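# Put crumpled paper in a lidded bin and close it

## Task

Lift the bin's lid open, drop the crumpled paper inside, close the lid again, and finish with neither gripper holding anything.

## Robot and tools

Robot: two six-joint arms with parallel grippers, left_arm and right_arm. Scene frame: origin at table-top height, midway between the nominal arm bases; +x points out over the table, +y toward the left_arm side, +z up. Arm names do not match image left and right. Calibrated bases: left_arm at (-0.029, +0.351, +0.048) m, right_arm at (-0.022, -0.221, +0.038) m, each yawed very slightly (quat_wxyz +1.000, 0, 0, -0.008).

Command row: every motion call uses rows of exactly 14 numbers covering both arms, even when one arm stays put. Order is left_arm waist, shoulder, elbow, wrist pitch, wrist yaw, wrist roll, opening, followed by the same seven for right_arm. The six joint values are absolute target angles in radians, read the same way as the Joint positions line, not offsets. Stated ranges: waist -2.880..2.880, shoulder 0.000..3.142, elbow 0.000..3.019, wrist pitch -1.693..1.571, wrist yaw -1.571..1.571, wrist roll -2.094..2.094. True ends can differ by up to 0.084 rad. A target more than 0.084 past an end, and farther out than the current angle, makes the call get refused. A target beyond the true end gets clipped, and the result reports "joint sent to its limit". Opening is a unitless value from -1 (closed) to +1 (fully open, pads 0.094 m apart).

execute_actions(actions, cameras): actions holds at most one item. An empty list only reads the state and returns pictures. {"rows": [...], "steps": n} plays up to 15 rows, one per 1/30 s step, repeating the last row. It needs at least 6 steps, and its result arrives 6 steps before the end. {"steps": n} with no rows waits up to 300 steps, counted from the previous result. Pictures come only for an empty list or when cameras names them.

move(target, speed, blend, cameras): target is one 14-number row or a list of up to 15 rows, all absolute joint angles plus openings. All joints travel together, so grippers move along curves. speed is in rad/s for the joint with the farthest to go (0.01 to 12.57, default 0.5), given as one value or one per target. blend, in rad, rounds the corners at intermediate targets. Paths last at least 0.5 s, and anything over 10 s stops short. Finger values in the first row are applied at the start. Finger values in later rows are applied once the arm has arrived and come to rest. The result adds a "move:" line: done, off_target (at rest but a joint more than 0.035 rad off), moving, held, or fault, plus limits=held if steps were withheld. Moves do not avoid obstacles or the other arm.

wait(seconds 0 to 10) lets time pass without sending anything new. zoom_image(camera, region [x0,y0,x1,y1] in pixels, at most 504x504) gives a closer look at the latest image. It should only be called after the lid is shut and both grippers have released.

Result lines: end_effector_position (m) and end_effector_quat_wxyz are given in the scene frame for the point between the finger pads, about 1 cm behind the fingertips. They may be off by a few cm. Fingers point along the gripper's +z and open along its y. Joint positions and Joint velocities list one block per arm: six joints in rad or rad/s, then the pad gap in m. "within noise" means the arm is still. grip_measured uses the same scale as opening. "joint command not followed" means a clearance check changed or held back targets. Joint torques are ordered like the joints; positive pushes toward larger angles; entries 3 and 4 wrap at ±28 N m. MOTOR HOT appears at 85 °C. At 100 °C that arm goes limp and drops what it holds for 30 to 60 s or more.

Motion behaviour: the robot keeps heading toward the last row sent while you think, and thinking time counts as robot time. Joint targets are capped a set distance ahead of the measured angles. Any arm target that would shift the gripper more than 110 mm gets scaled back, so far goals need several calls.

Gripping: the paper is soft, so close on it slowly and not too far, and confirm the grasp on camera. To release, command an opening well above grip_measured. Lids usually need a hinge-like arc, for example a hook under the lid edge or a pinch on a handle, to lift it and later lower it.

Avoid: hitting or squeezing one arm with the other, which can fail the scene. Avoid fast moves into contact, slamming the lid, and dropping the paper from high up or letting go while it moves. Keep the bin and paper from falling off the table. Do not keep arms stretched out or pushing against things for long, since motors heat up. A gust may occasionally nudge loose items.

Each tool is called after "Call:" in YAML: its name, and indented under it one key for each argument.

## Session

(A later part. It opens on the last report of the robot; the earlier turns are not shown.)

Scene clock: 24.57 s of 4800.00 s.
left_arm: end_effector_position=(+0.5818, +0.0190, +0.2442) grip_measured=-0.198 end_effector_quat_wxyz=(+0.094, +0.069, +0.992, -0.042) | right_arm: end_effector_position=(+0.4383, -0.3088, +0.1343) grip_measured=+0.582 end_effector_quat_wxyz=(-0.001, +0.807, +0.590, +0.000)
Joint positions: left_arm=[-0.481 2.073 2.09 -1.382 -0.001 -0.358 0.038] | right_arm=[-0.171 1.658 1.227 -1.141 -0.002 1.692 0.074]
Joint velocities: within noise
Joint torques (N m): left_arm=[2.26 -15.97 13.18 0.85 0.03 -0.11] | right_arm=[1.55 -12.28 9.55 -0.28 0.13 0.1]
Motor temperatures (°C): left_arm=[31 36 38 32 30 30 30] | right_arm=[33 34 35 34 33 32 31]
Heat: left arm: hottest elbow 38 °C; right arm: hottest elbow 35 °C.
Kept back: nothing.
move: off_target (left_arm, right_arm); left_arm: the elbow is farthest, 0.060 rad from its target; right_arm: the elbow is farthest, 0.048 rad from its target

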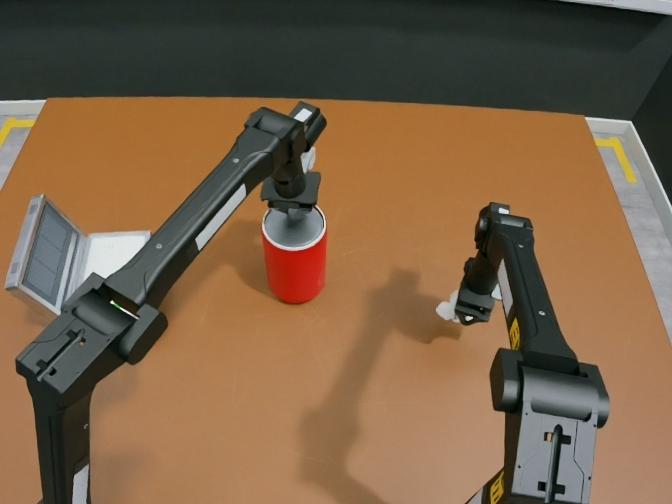

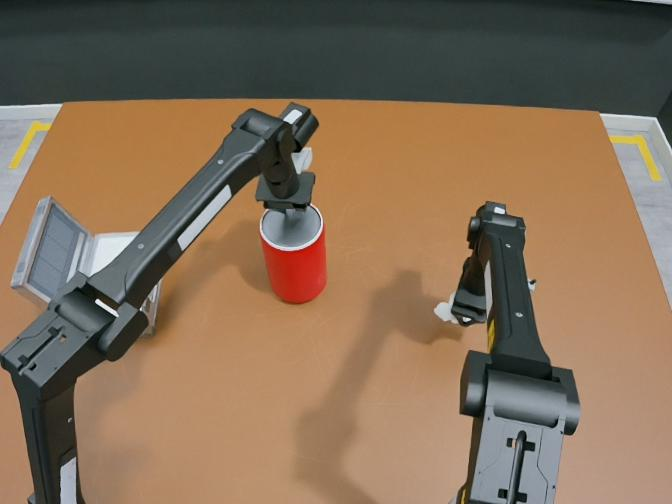

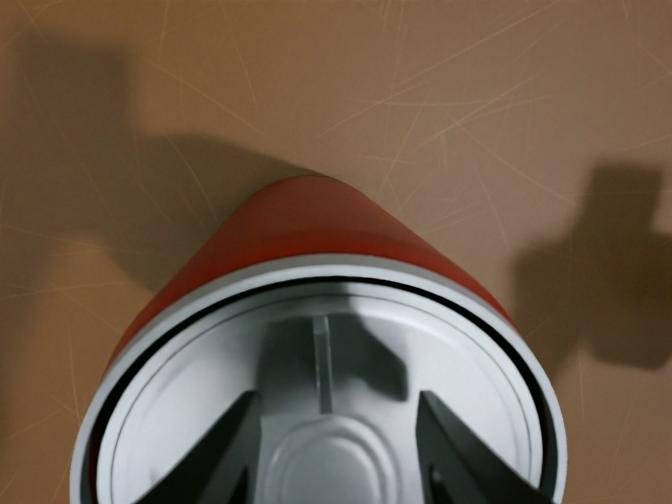

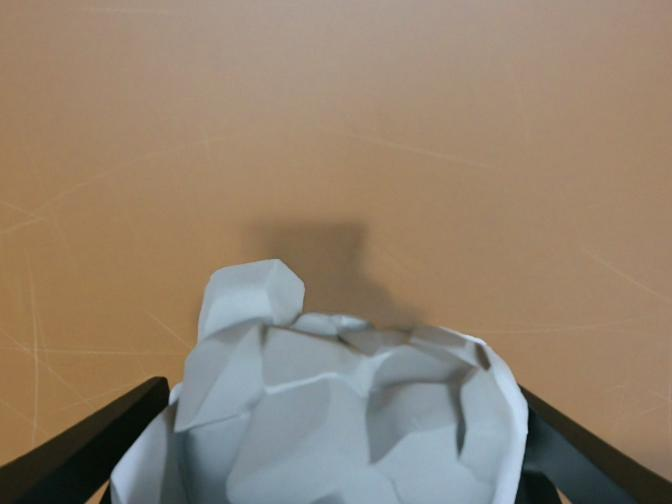

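Call:
move:
  target: [-0.455,2.073,2.045,-1.332,0,-0.37,-0.2,-0.167,1.646,1.275,-1.15,0,1.7,0.2]
  speed: 0.1

Call:
zoom_image:
  camera: "cam_left_wrist"
  region: [130, 150, 560, 504]

Call:
zoom_image:
  camera: "cam_head_right"
  region: [240, 150, 360, 250]

Scene clock: 26.70 s of 4800.00 s.
left_arm: end_effector_position=(+0.5878, +0.0221, +0.2406) grip_measured=-0.198 end_effector_quat_wxyz=(+0.105, +0.065, +0.991, -0.047) | right_arm: end_effector_position=(+0.4383, -0.3088, +0.1343) grip_measured=+0.582 end_effector_quat_wxyz=(-0.001, +0.807, +0.590, +0.000)
Joint positions: left_arm=[-0.473 2.066 2.067 -1.342 -0.001 -0.359 0.038] | right_arm=[-0.171 1.658 1.227 -1.141 -0.002 1.692 0.074]
Joint velocities: within noise
Joint torques (N m): left_arm=[2.55 -16.21 6.87 1.43 0.03 -0.12] | right_arm=[1.49 -12.4 9.55 -0.28 0.14 0.1]
Motor temperatures (°C): left_arm=[31 36 38 32 30 30 30] | right_arm=[33 34 36 34 33 32 31]
Heat: left arm: hottest elbow 38 °C; right arm: hottest elbow 36 °C.
Kept back: nothing.
move: off_target (right_arm); right_arm: the elbow is farthest, 0.048 rad from its target

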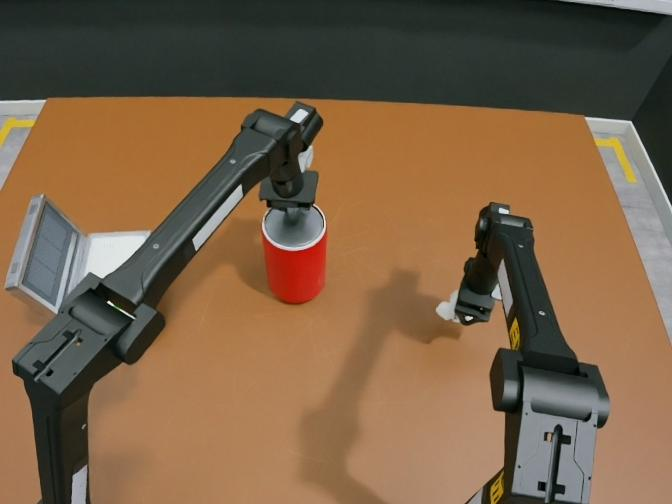

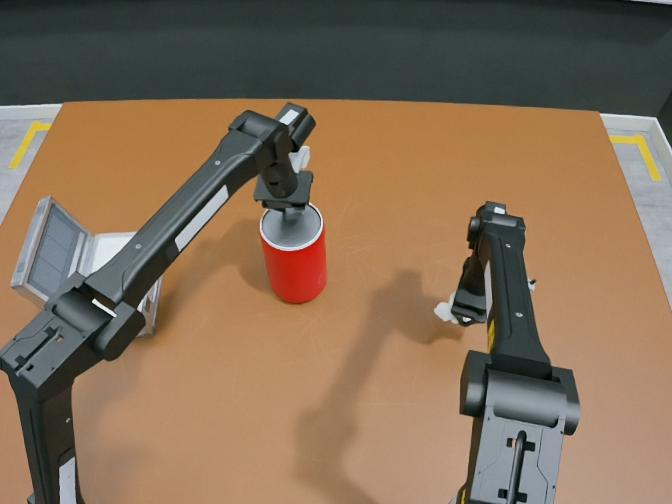

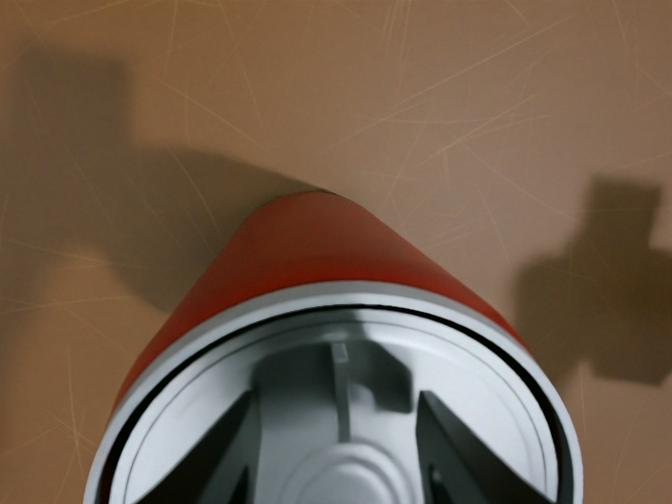

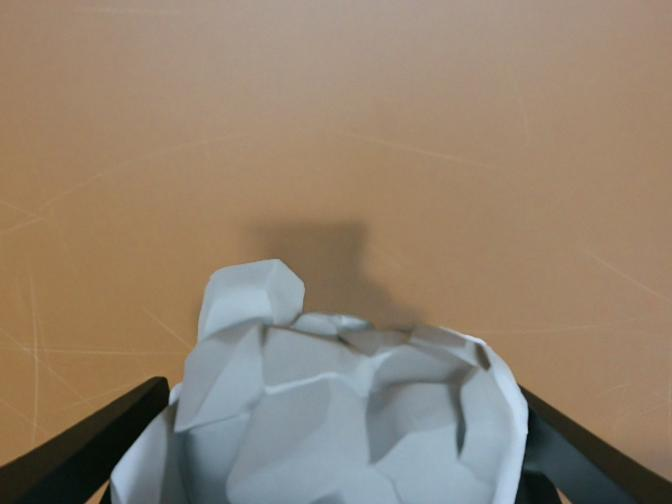

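Scaled by 1.172 from the camera's 672x504 image, which has a finer 960x720 frame.

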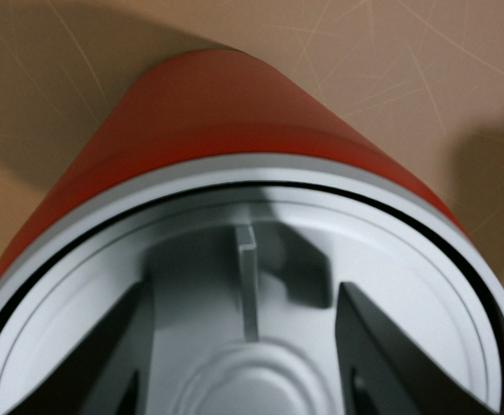

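Scaled by 4.200 from the camera's 672x504 image, which has a finer 960x720 frame.

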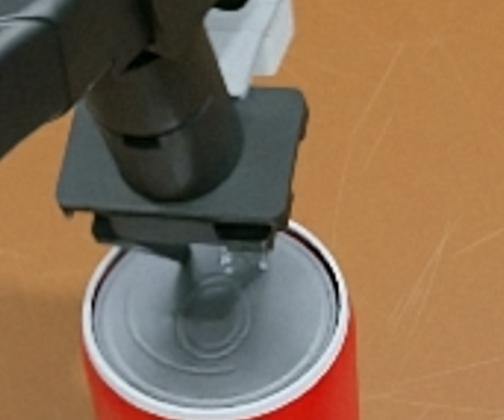

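Call:
move:
  target: [-0.455,2.073,1.998,-1.285,0,-0.37,-0.2,-0.167,1.646,1.275,-1.15,0,1.7,0.2]
  speed: 0.1

Call:
zoom_image:
  camera: "cam_left_wrist"
  region: [130, 150, 560, 504]

Scene clock: 27.87 s of 4800.00 s.
left_arm: end_effector_position=(+0.5875, +0.0222, +0.2401) grip_measured=-0.198 end_effector_quat_wxyz=(+0.116, +0.065, +0.990, -0.052) | right_arm: end_effector_position=(+0.4383, -0.3088, +0.1343) grip_measured=+0.582 end_effector_quat_wxyz=(-0.001, +0.807, +0.590, +0.000)
Joint positions: left_arm=[-0.473 2.045 2.027 -1.297 -0.001 -0.359 0.038] | right_arm=[-0.171 1.658 1.227 -1.141 -0.002 1.692 0.074]
Joint velocities: within noise
Joint torques (N m): left_arm=[2.55 -14.51 6.41 1.68 0.02 -0.11] | right_arm=[1.44 -12.45 9.58 -0.29 0.13 0.09]
Motor temperatures (°C): left_arm=[31 36 38 32 30 30 30] | right_arm=[33 34 36 34 33 32 31]
Heat: left arm: hottest elbow 38 °C; right arm: hottest elbow 36 °C.
Kept back: nothing.
move: off_target (right_arm); right_arm: the elbow is farthest, 0.048 rad from its target

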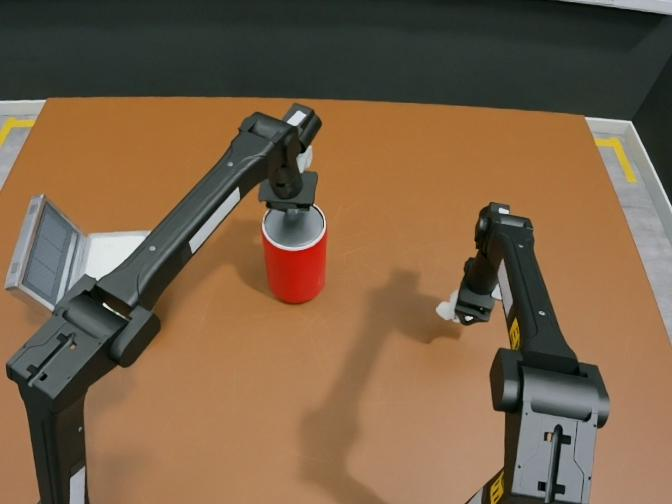

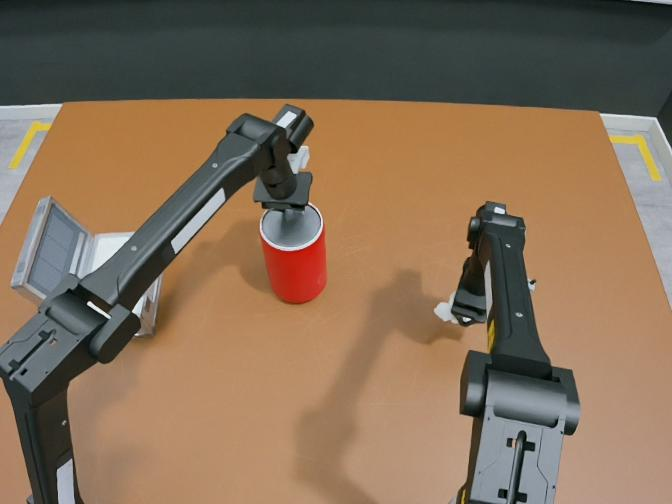

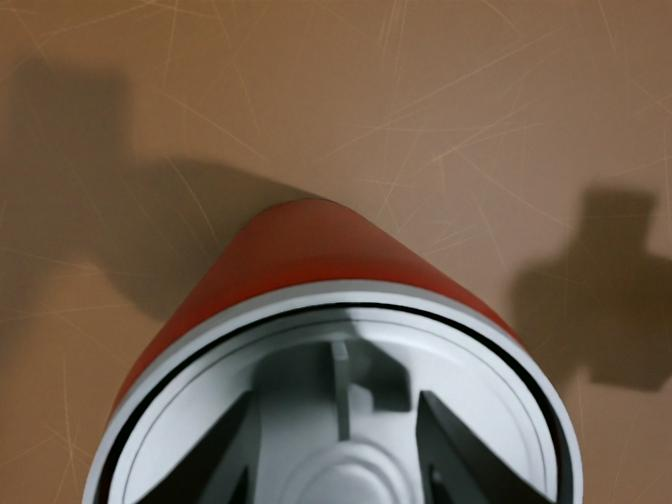

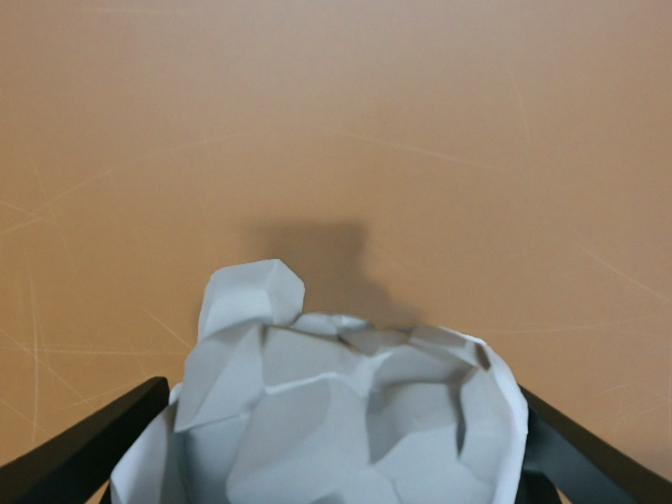

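Scaled by 1.172 from the camera's 672x504 image, which has a finer 960x720 frame.

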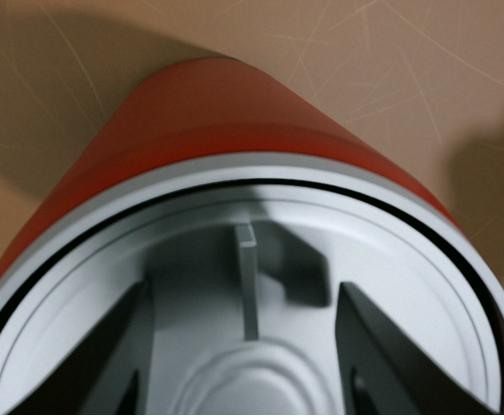

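Call:
move:
  target:
    - [-0.455,2.045,2.02,-1.29,0,-0.37,-0.2,-0.167,1.646,1.275,-1.15,0,1.7,0.2]
    - [-0.455,2.045,2.02,-1.29,0,-0.37,-0.6,-0.167,1.646,1.275,-1.15,0,1.7,0.2]
    - [-0.455,2.045,2.02,-1.29,0,-0.37,-0.95,-0.167,1.646,1.275,-1.15,0,1.7,0.2]
  speed: 0.1

Call:
zoom_image:
  camera: "cam_left_wrist"
  region: [130, 150, 560, 504]

Scene clock: 36.30 s of 4800.00 s.
left_arm: end_effector_position=(+0.5891, +0.0251, +0.2410) grip_measured=-0.945 end_effector_quat_wxyz=(+0.117, +0.061, +0.990, -0.054) | right_arm: end_effector_position=(+0.4383, -0.3088, +0.1343) grip_measured=+0.582 end_effector_quat_wxyz=(-0.001, +0.807, +0.590, +0.000)
Joint positions: left_arm=[-0.468 2.043 2.027 -1.296 0.002 -0.362 0.003] | right_arm=[-0.171 1.658 1.227 -1.141 -0.002 1.692 0.074]
Joint velocities: within noise
Joint torques (N m): left_arm=[1.9 -16.38 8.12 1.43 -0.08 -0.09] | right_arm=[1.55 -12.34 9.55 -0.29 0.14 0.1]
Motor temperatures (°C): left_arm=[31 36 38 32 30 30 30] | right_arm=[33 34 37 34 33 32 31]
Heat: left arm: hottest elbow 38 °C; right arm: hottest elbow 37 °C.
Kept back: nothing.
move: off_target (right_arm); right_arm: the elbow is farthest, 0.048 rad from its target

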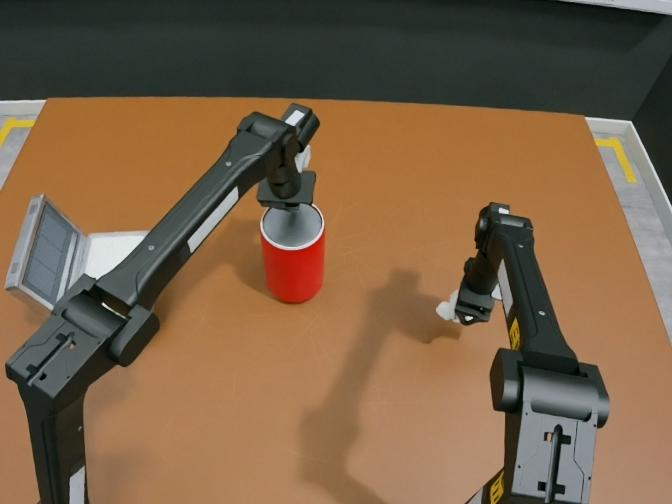

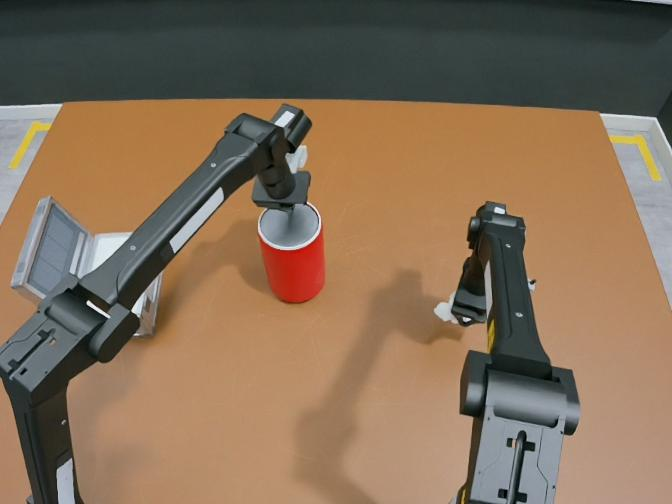

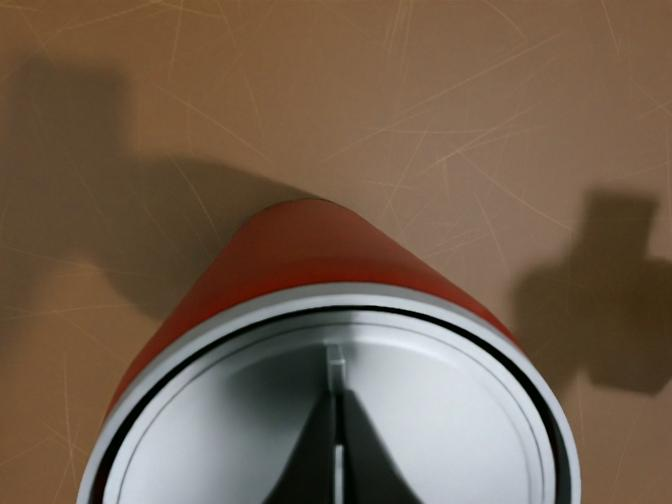

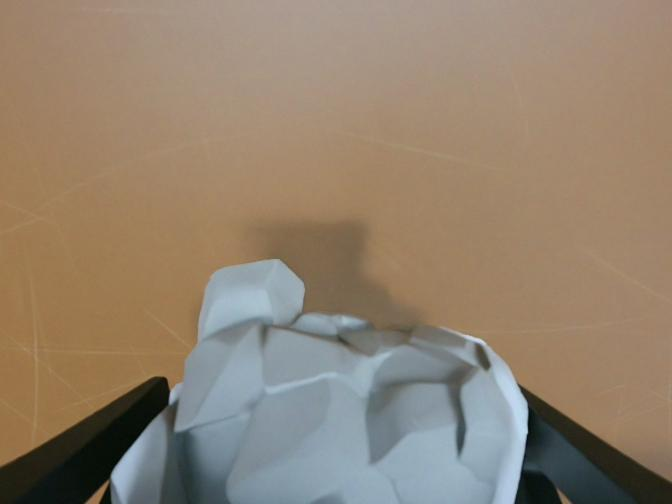

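Scaled by 1.172 from the camera's 672x504 image, which has a finer 960x720 frame.

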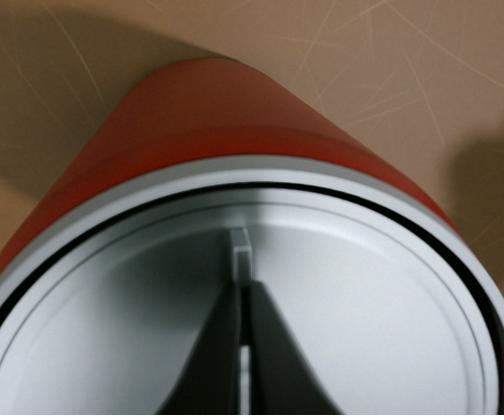

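Call:
move:
  target:
    - [-0.468,2.045,2.027,-1.296,0,-0.36,-1,-0.167,1.646,1.275,-1.15,0,1.7,0.2]
    - [-0.468,2.045,2.13,-1.37,0,-0.36,-1,-0.167,1.646,1.275,-1.15,0,1.7,0.2]
  speed: 0.1

Call:
zoom_image:
  camera: "cam_left_wrist"
  region: [130, 150, 560, 504]

Call:
zoom_image:
  camera: "cam_head_right"
  region: [220, 150, 380, 320]

Scene clock: 38.90 s of 4800.00 s.
left_arm: end_effector_position=(+0.5821, +0.0288, +0.2510) grip_measured=-0.960 end_effector_quat_wxyz=(+0.102, +0.061, +0.992, -0.047) | right_arm: end_effector_position=(+0.4383, -0.3088, +0.1343) grip_measured=+0.582 end_effector_quat_wxyz=(-0.001, +0.807, +0.590, +0.000)
Joint positions: left_arm=[-0.468 2.043 2.058 -1.361 0.002 -0.362 0.002] | right_arm=[-0.171 1.658 1.227 -1.141 -0.002 1.692 0.074]
Joint velocities: within noise
Joint torques (N m): left_arm=[0.85 -16.26 14.16 0.9 -0.08 -0.01] | right_arm=[1.55 -12.4 9.58 -0.31 0.14 0.09]
Motor temperatures (°C): left_arm=[31 36 38 32 30 30 30] | right_arm=[33 34 37 34 33 32 31]
Heat: left arm: hottest elbow 38 °C; right arm: hottest elbow 37 °C.
Kept back: nothing.
move: off_target (left_arm, right_arm); left_arm: the elbow is farthest, 0.072 rad from its target; right_arm: the elbow is farthest, 0.048 rad from its target

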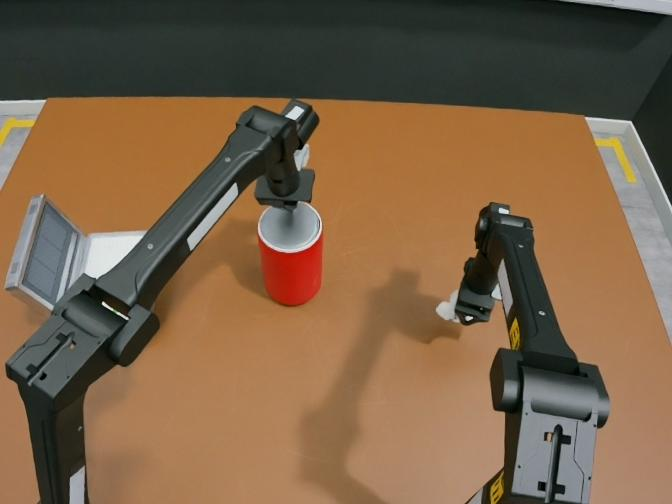

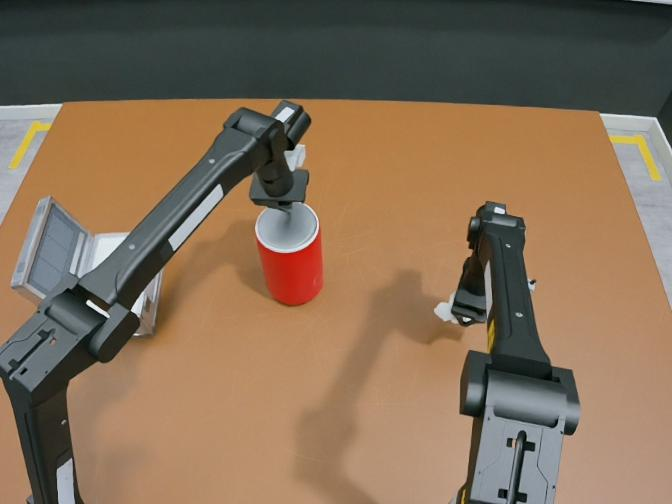

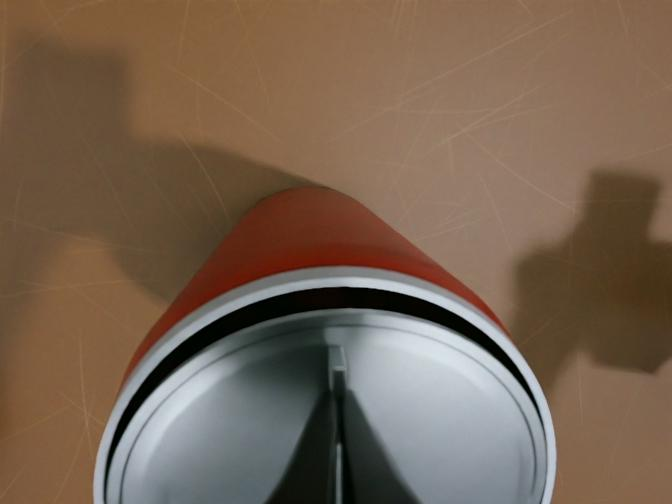

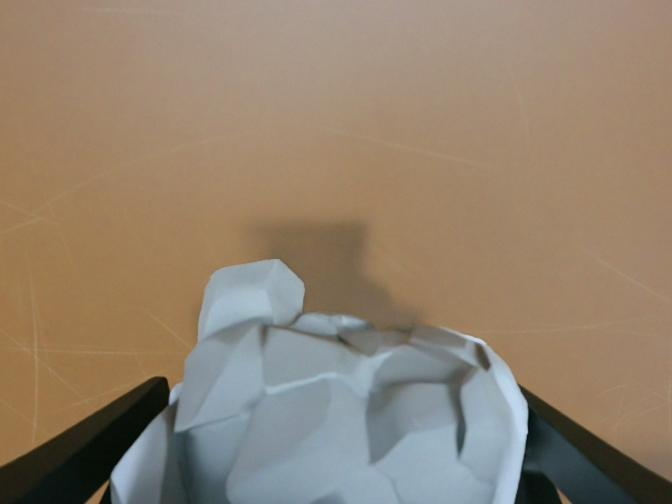

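Scaled by 1.172 from the camera's 672x504 image, which has a finer 960x720 frame.

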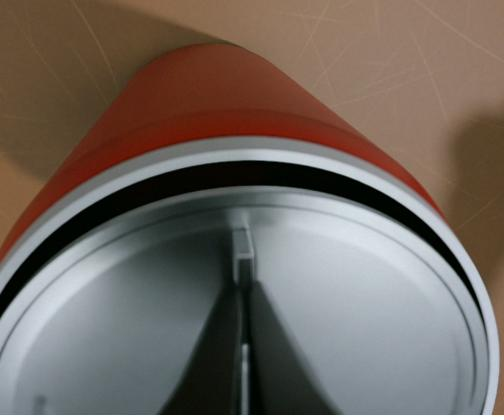

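Scaled by 2.965 from the camera's 672x504 image, which has a finer 960x720 frame.

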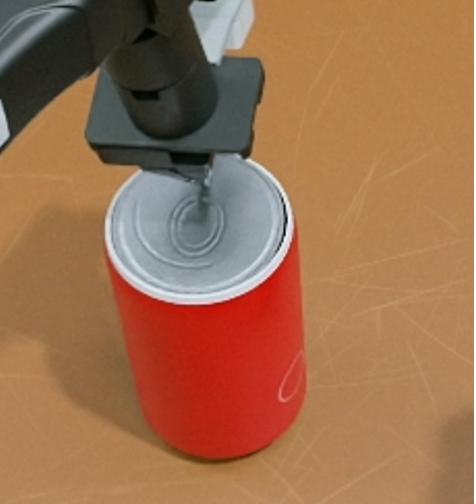

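Call:
move:
  target:
    - [-0.468,1.903,1.895,-1.108,0,-0.36,-1,-0.167,1.646,1.275,-1.15,0,1.7,0.2]
    - [-0.468,1.786,1.705,-0.868,0,-0.36,-1,-0.167,1.646,1.275,-1.15,0,1.7,0.2]
  speed: 0.15

Call:
zoom_image:
  camera: "cam_head_right"
  region: [220, 150, 380, 320]

Scene clock: 43.47 s of 4800.00 s.
left_arm: end_effector_position=(+0.5824, +0.0294, +0.2717) grip_measured=-0.960 end_effector_quat_wxyz=(+0.249, +0.058, +0.960, -0.111) | right_arm: end_effector_position=(+0.4383, -0.3088, +0.1343) grip_measured=+0.582 end_effector_quat_wxyz=(-0.001, +0.807, +0.590, +0.000)
Joint positions: left_arm=[-0.468 1.826 1.703 -0.895 -0.002 -0.362 0.002] | right_arm=[-0.171 1.658 1.227 -1.141 -0.002 1.692 0.074]
Joint velocities: within noise
Joint torques (N m): left_arm=[0.91 -17.08 9.09 2.47 0.09 0] | right_arm=[1.49 -12.45 9.58 -0.29 0.13 0.09]
Motor temperatures (°C): left_arm=[31 36 39 32 30 30 30] | right_arm=[33 34 37 34 33 32 31]
Heat: left arm: hottest elbow 39 °C; right arm: hottest elbow 37 °C.
Kept back: nothing.
move: off_target (left_arm, right_arm); left_arm: the shoulder is farthest, 0.040 rad from its target; right_arm: the elbow is farthest, 0.048 rad from its target

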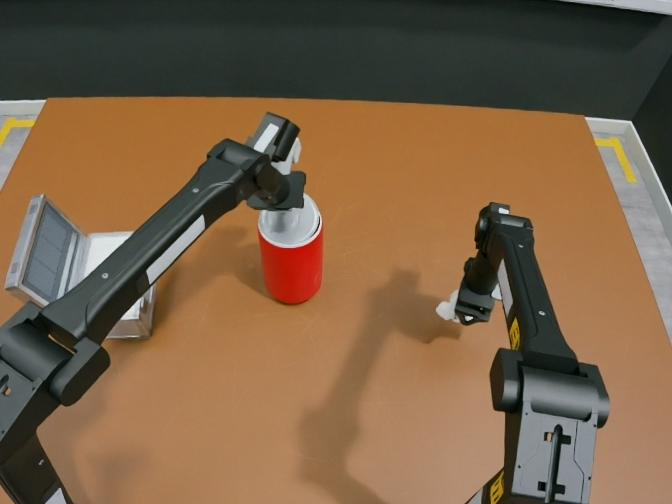

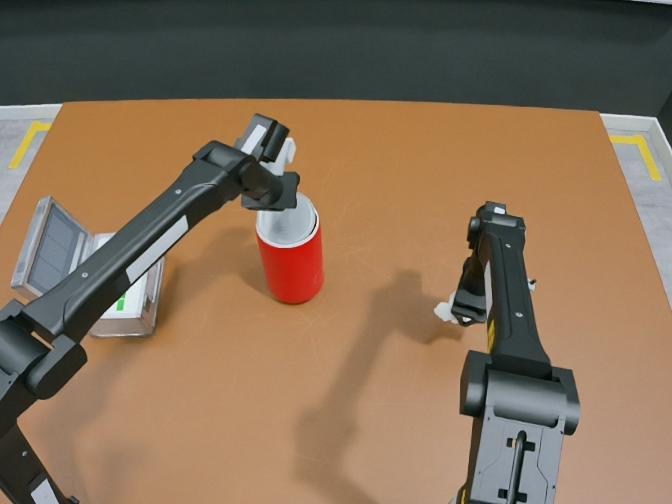

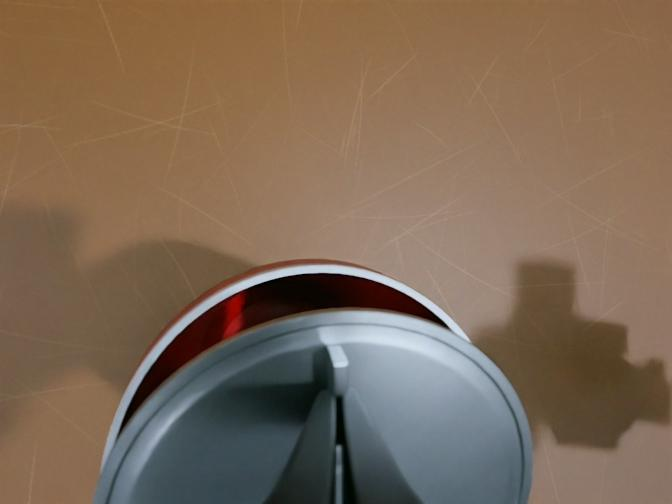

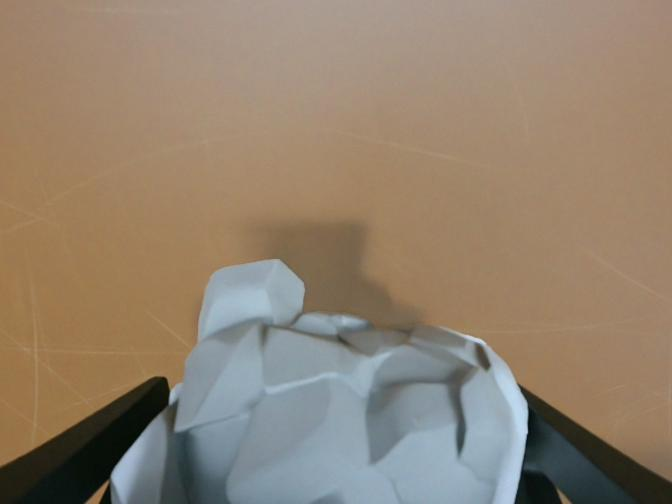

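Scaled by 2.965 from the camera's 672x504 image, which has a finer 960x720 frame.

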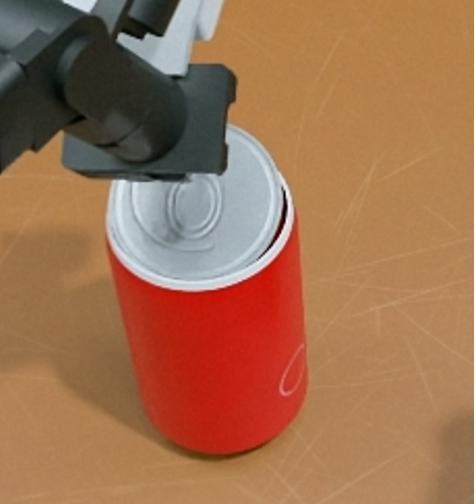

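Call:
move:
  target:
    - [-0.572,1.64,1.39,-0.439,-0.364,-0.294,-1,-0.167,1.646,1.275,-1.15,0,1.7,0.2]
    - [-0.6245,1.54,1.09,0.119,-0.491,-0.167,-1,-0.167,1.646,1.275,-1.15,0,1.7,0.2]
  speed: 0.2
  blend: 0.05

Call:
zoom_image:
  camera: "cam_head_right"
  region: [220, 130, 380, 320]

Scene clock: 50.77 s of 4800.00 s.
left_arm: end_effector_position=(+0.5339, +0.0373, +0.3066) grip_measured=-0.961 end_effector_quat_wxyz=(+0.585, +0.046, +0.809, -0.037) | right_arm: end_effector_position=(+0.4383, -0.3088, +0.1343) grip_measured=+0.582 end_effector_quat_wxyz=(-0.001, +0.807, +0.590, +0.000)
Joint positions: left_arm=[-0.615 1.563 1.099 0.103 -0.483 -0.18 0.002] | right_arm=[-0.171 1.658 1.227 -1.141 -0.002 1.692 0.074]
Joint velocities: within noise
Joint torques (N m): left_arm=[0.03 -12.4 7.95 2.59 -0.43 0.1] | right_arm=[1.49 -12.45 9.55 -0.29 0.13 0.1]
Motor temperatures (°C): left_arm=[31 37 38 32 30 30 31] | right_arm=[33 34 38 34 33 32 31]
Heat: left arm: hottest elbow 38 °C; right arm: hottest elbow 38 °C.
Kept back: nothing.
move: off_target (right_arm); right_arm: the elbow is farthest, 0.048 rad from its target

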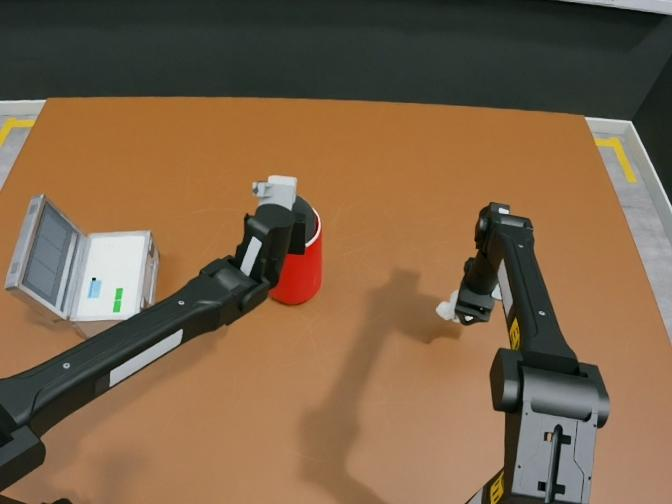

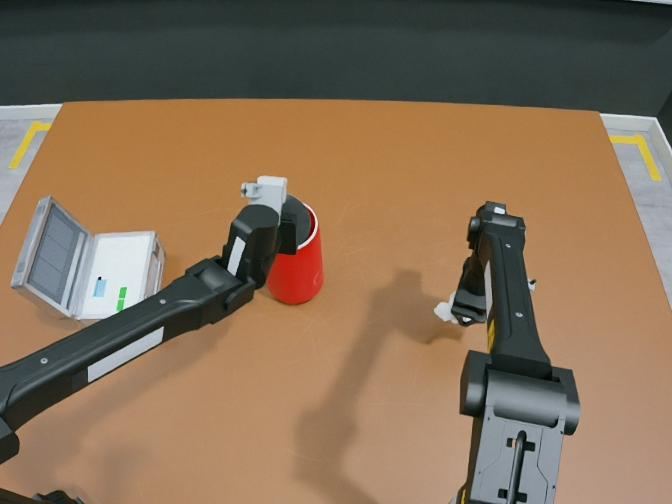

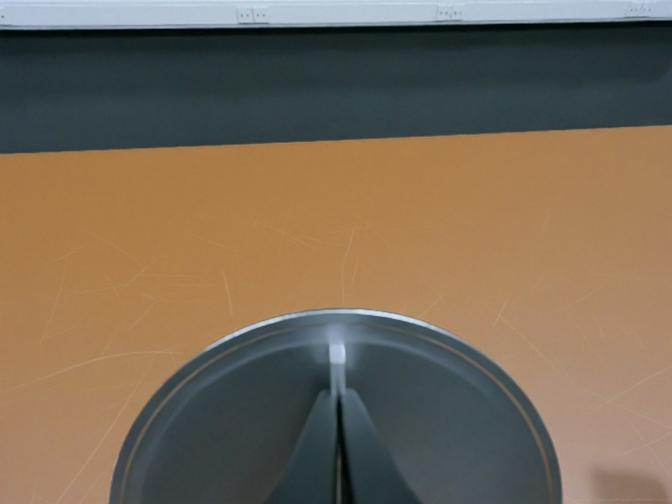

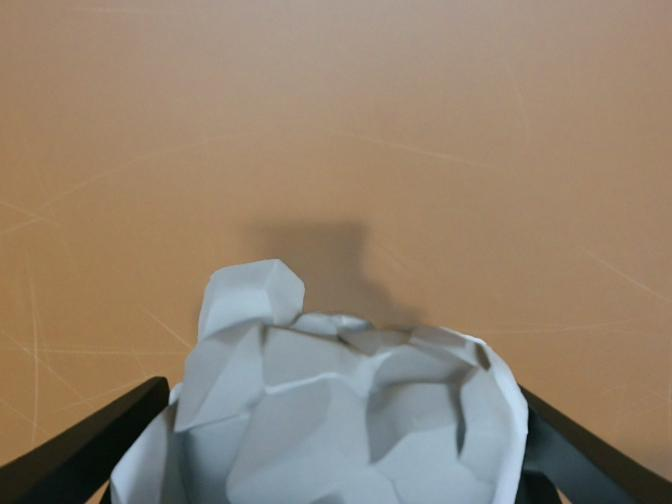

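Scaled by 2.653 from the camera's 672x504 image, which has a finer 960x720 frame.

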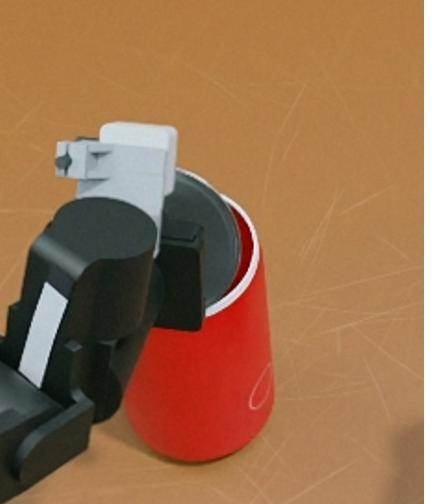

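Call:
move:
  target: [-0.665,1.552,0.917,0.584,-0.55,-0.03,-1,-0.167,1.646,1.275,-1.15,0,1.7,0.2]
  speed: 0.2

Call:
zoom_image:
  camera: "cam_head_right"
  region: [220, 130, 380, 320]

Scene clock: 53.83 s of 4800.00 s.
left_arm: end_effector_position=(+0.5063, +0.0384, +0.3131) grip_measured=-0.963 end_effector_quat_wxyz=(+0.682, +0.046, +0.728, -0.045) | right_arm: end_effector_position=(+0.4383, -0.3088, +0.1343) grip_measured=+0.582 end_effector_quat_wxyz=(-0.001, +0.807, +0.590, +0.000)
Joint positions: left_arm=[-0.655 1.563 0.923 0.565 -0.541 -0.041 0.002] | right_arm=[-0.171 1.658 1.227 -1.141 -0.002 1.692 0.074]
Joint velocities: within noise
Joint torques (N m): left_arm=[0.03 -10.58 7.41 2.73 -0.33 0.08] | right_arm=[1.55 -12.34 9.59 -0.27 0.14 0.1]
Motor temperatures (°C): left_arm=[31 37 38 32 30 30 31] | right_arm=[33 35 38 34 33 32 31]
Heat: left arm: hottest elbow 38 °C; right arm: hottest elbow 38 °C.
Kept back: nothing.
move: off_target (right_arm); right_arm: the elbow is farthest, 0.048 rad from its target

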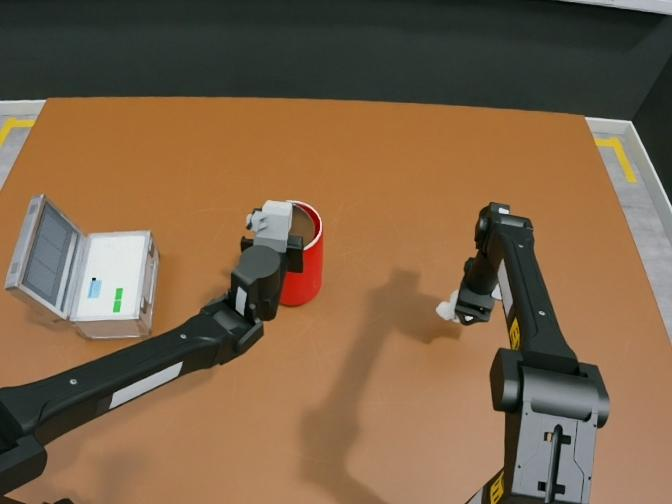

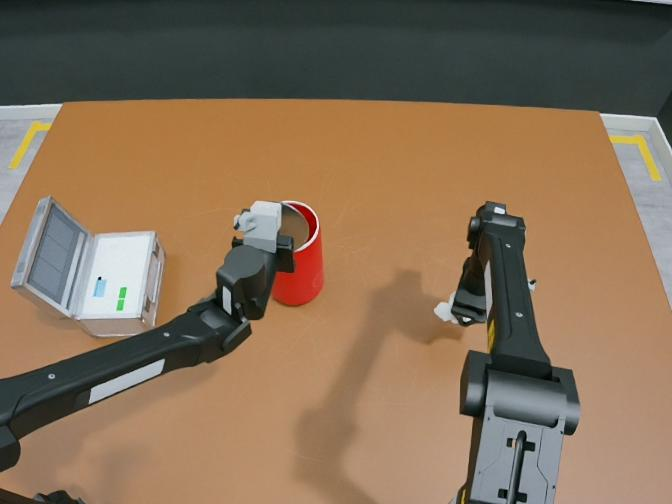

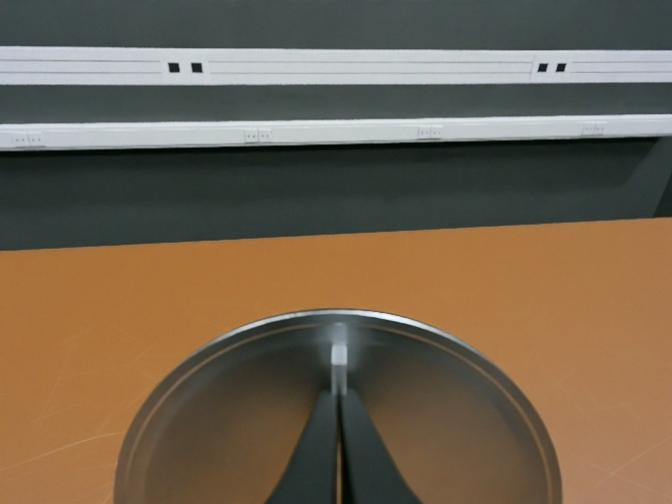

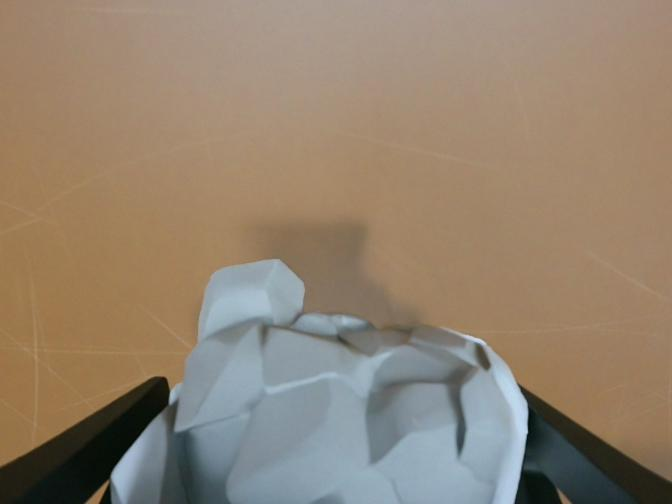

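Scaled by 2.653 from the camera's 672x504 image, which has a finer 960x720 frame.

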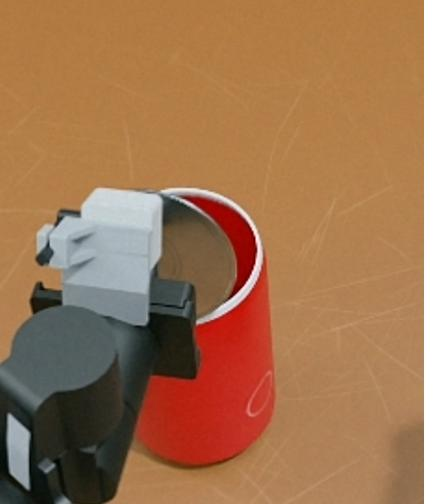

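Call:
move:
  target:
    - [-0.665,1.552,0.917,0.584,-0.55,-0.03,-1,-0.05,2.1045,2.41,-1.69,0,0.52,0.2]
    - [-0.665,1.552,0.917,0.584,-0.55,-0.03,-1,0.32,2.1045,2.41,-1.69,0,0.52,0.2]
  speed: 0.5
  blend: 0.05

Scene clock: 58.73 s of 4800.00 s.
left_arm: end_effector_position=(+0.5062, +0.0384, +0.3131) grip_measured=-0.963 end_effector_quat_wxyz=(+0.683, +0.046, +0.728, -0.045) | right_arm: end_effector_position=(+0.6199, -0.0169, +0.3157) grip_measured=+0.584 end_effector_quat_wxyz=(+0.065, +0.109, +0.991, +0.030)
Joint positions: left_arm=[-0.655 1.563 0.923 0.565 -0.541 -0.041 0.002] | right_arm=[0.325 2.092 2.347 -1.682 -0.001 0.528 0.074]
Joint velocities: within noise
Joint torques (N m): left_arm=[-0.09 -10.7 7.42 2.7 -0.32 0.08] | right_arm=[0.56 -17.49 11.34 0.03 0.07 -0.03]
Motor temperatures (°C): left_arm=[31 37 38 32 30 30 31] | right_arm=[33 35 38 34 33 32 32]
Heat: left arm: hottest elbow 38 °C; right arm: hottest elbow 38 °C.
Kept back: nothing.
move: off_target (right_arm); right_arm: the elbow is farthest, 0.063 rad from its target

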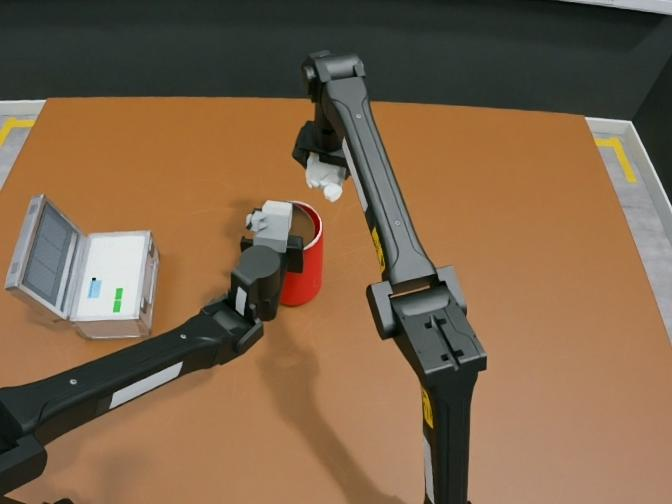

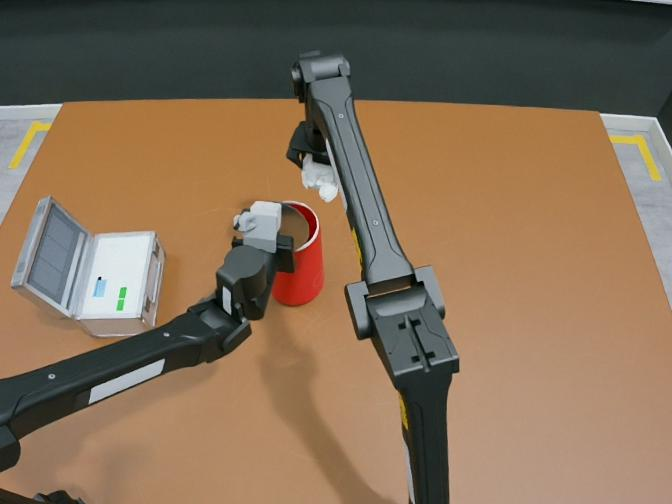

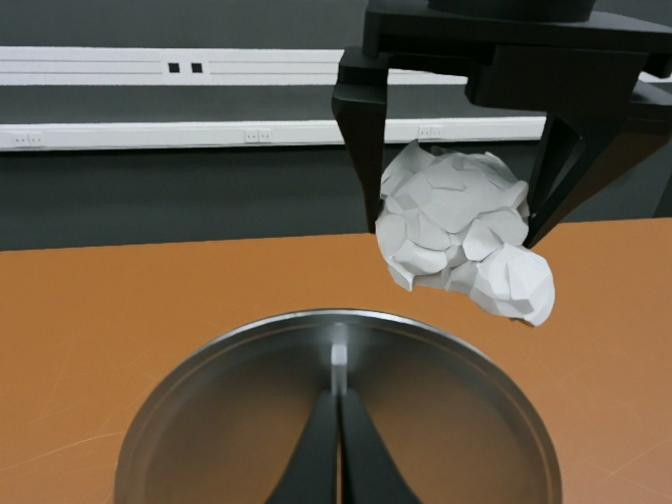

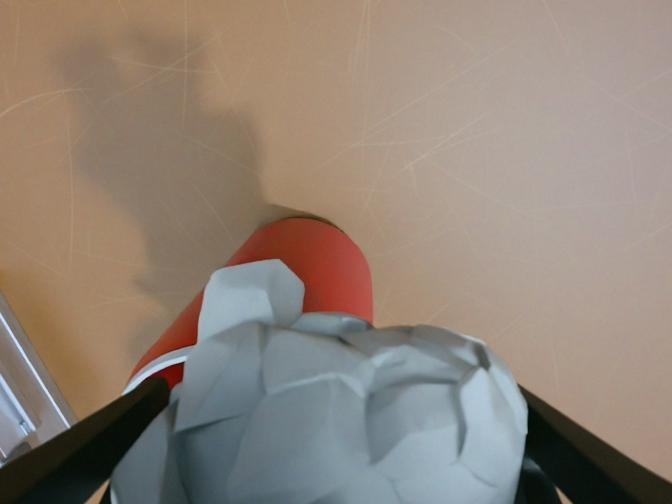

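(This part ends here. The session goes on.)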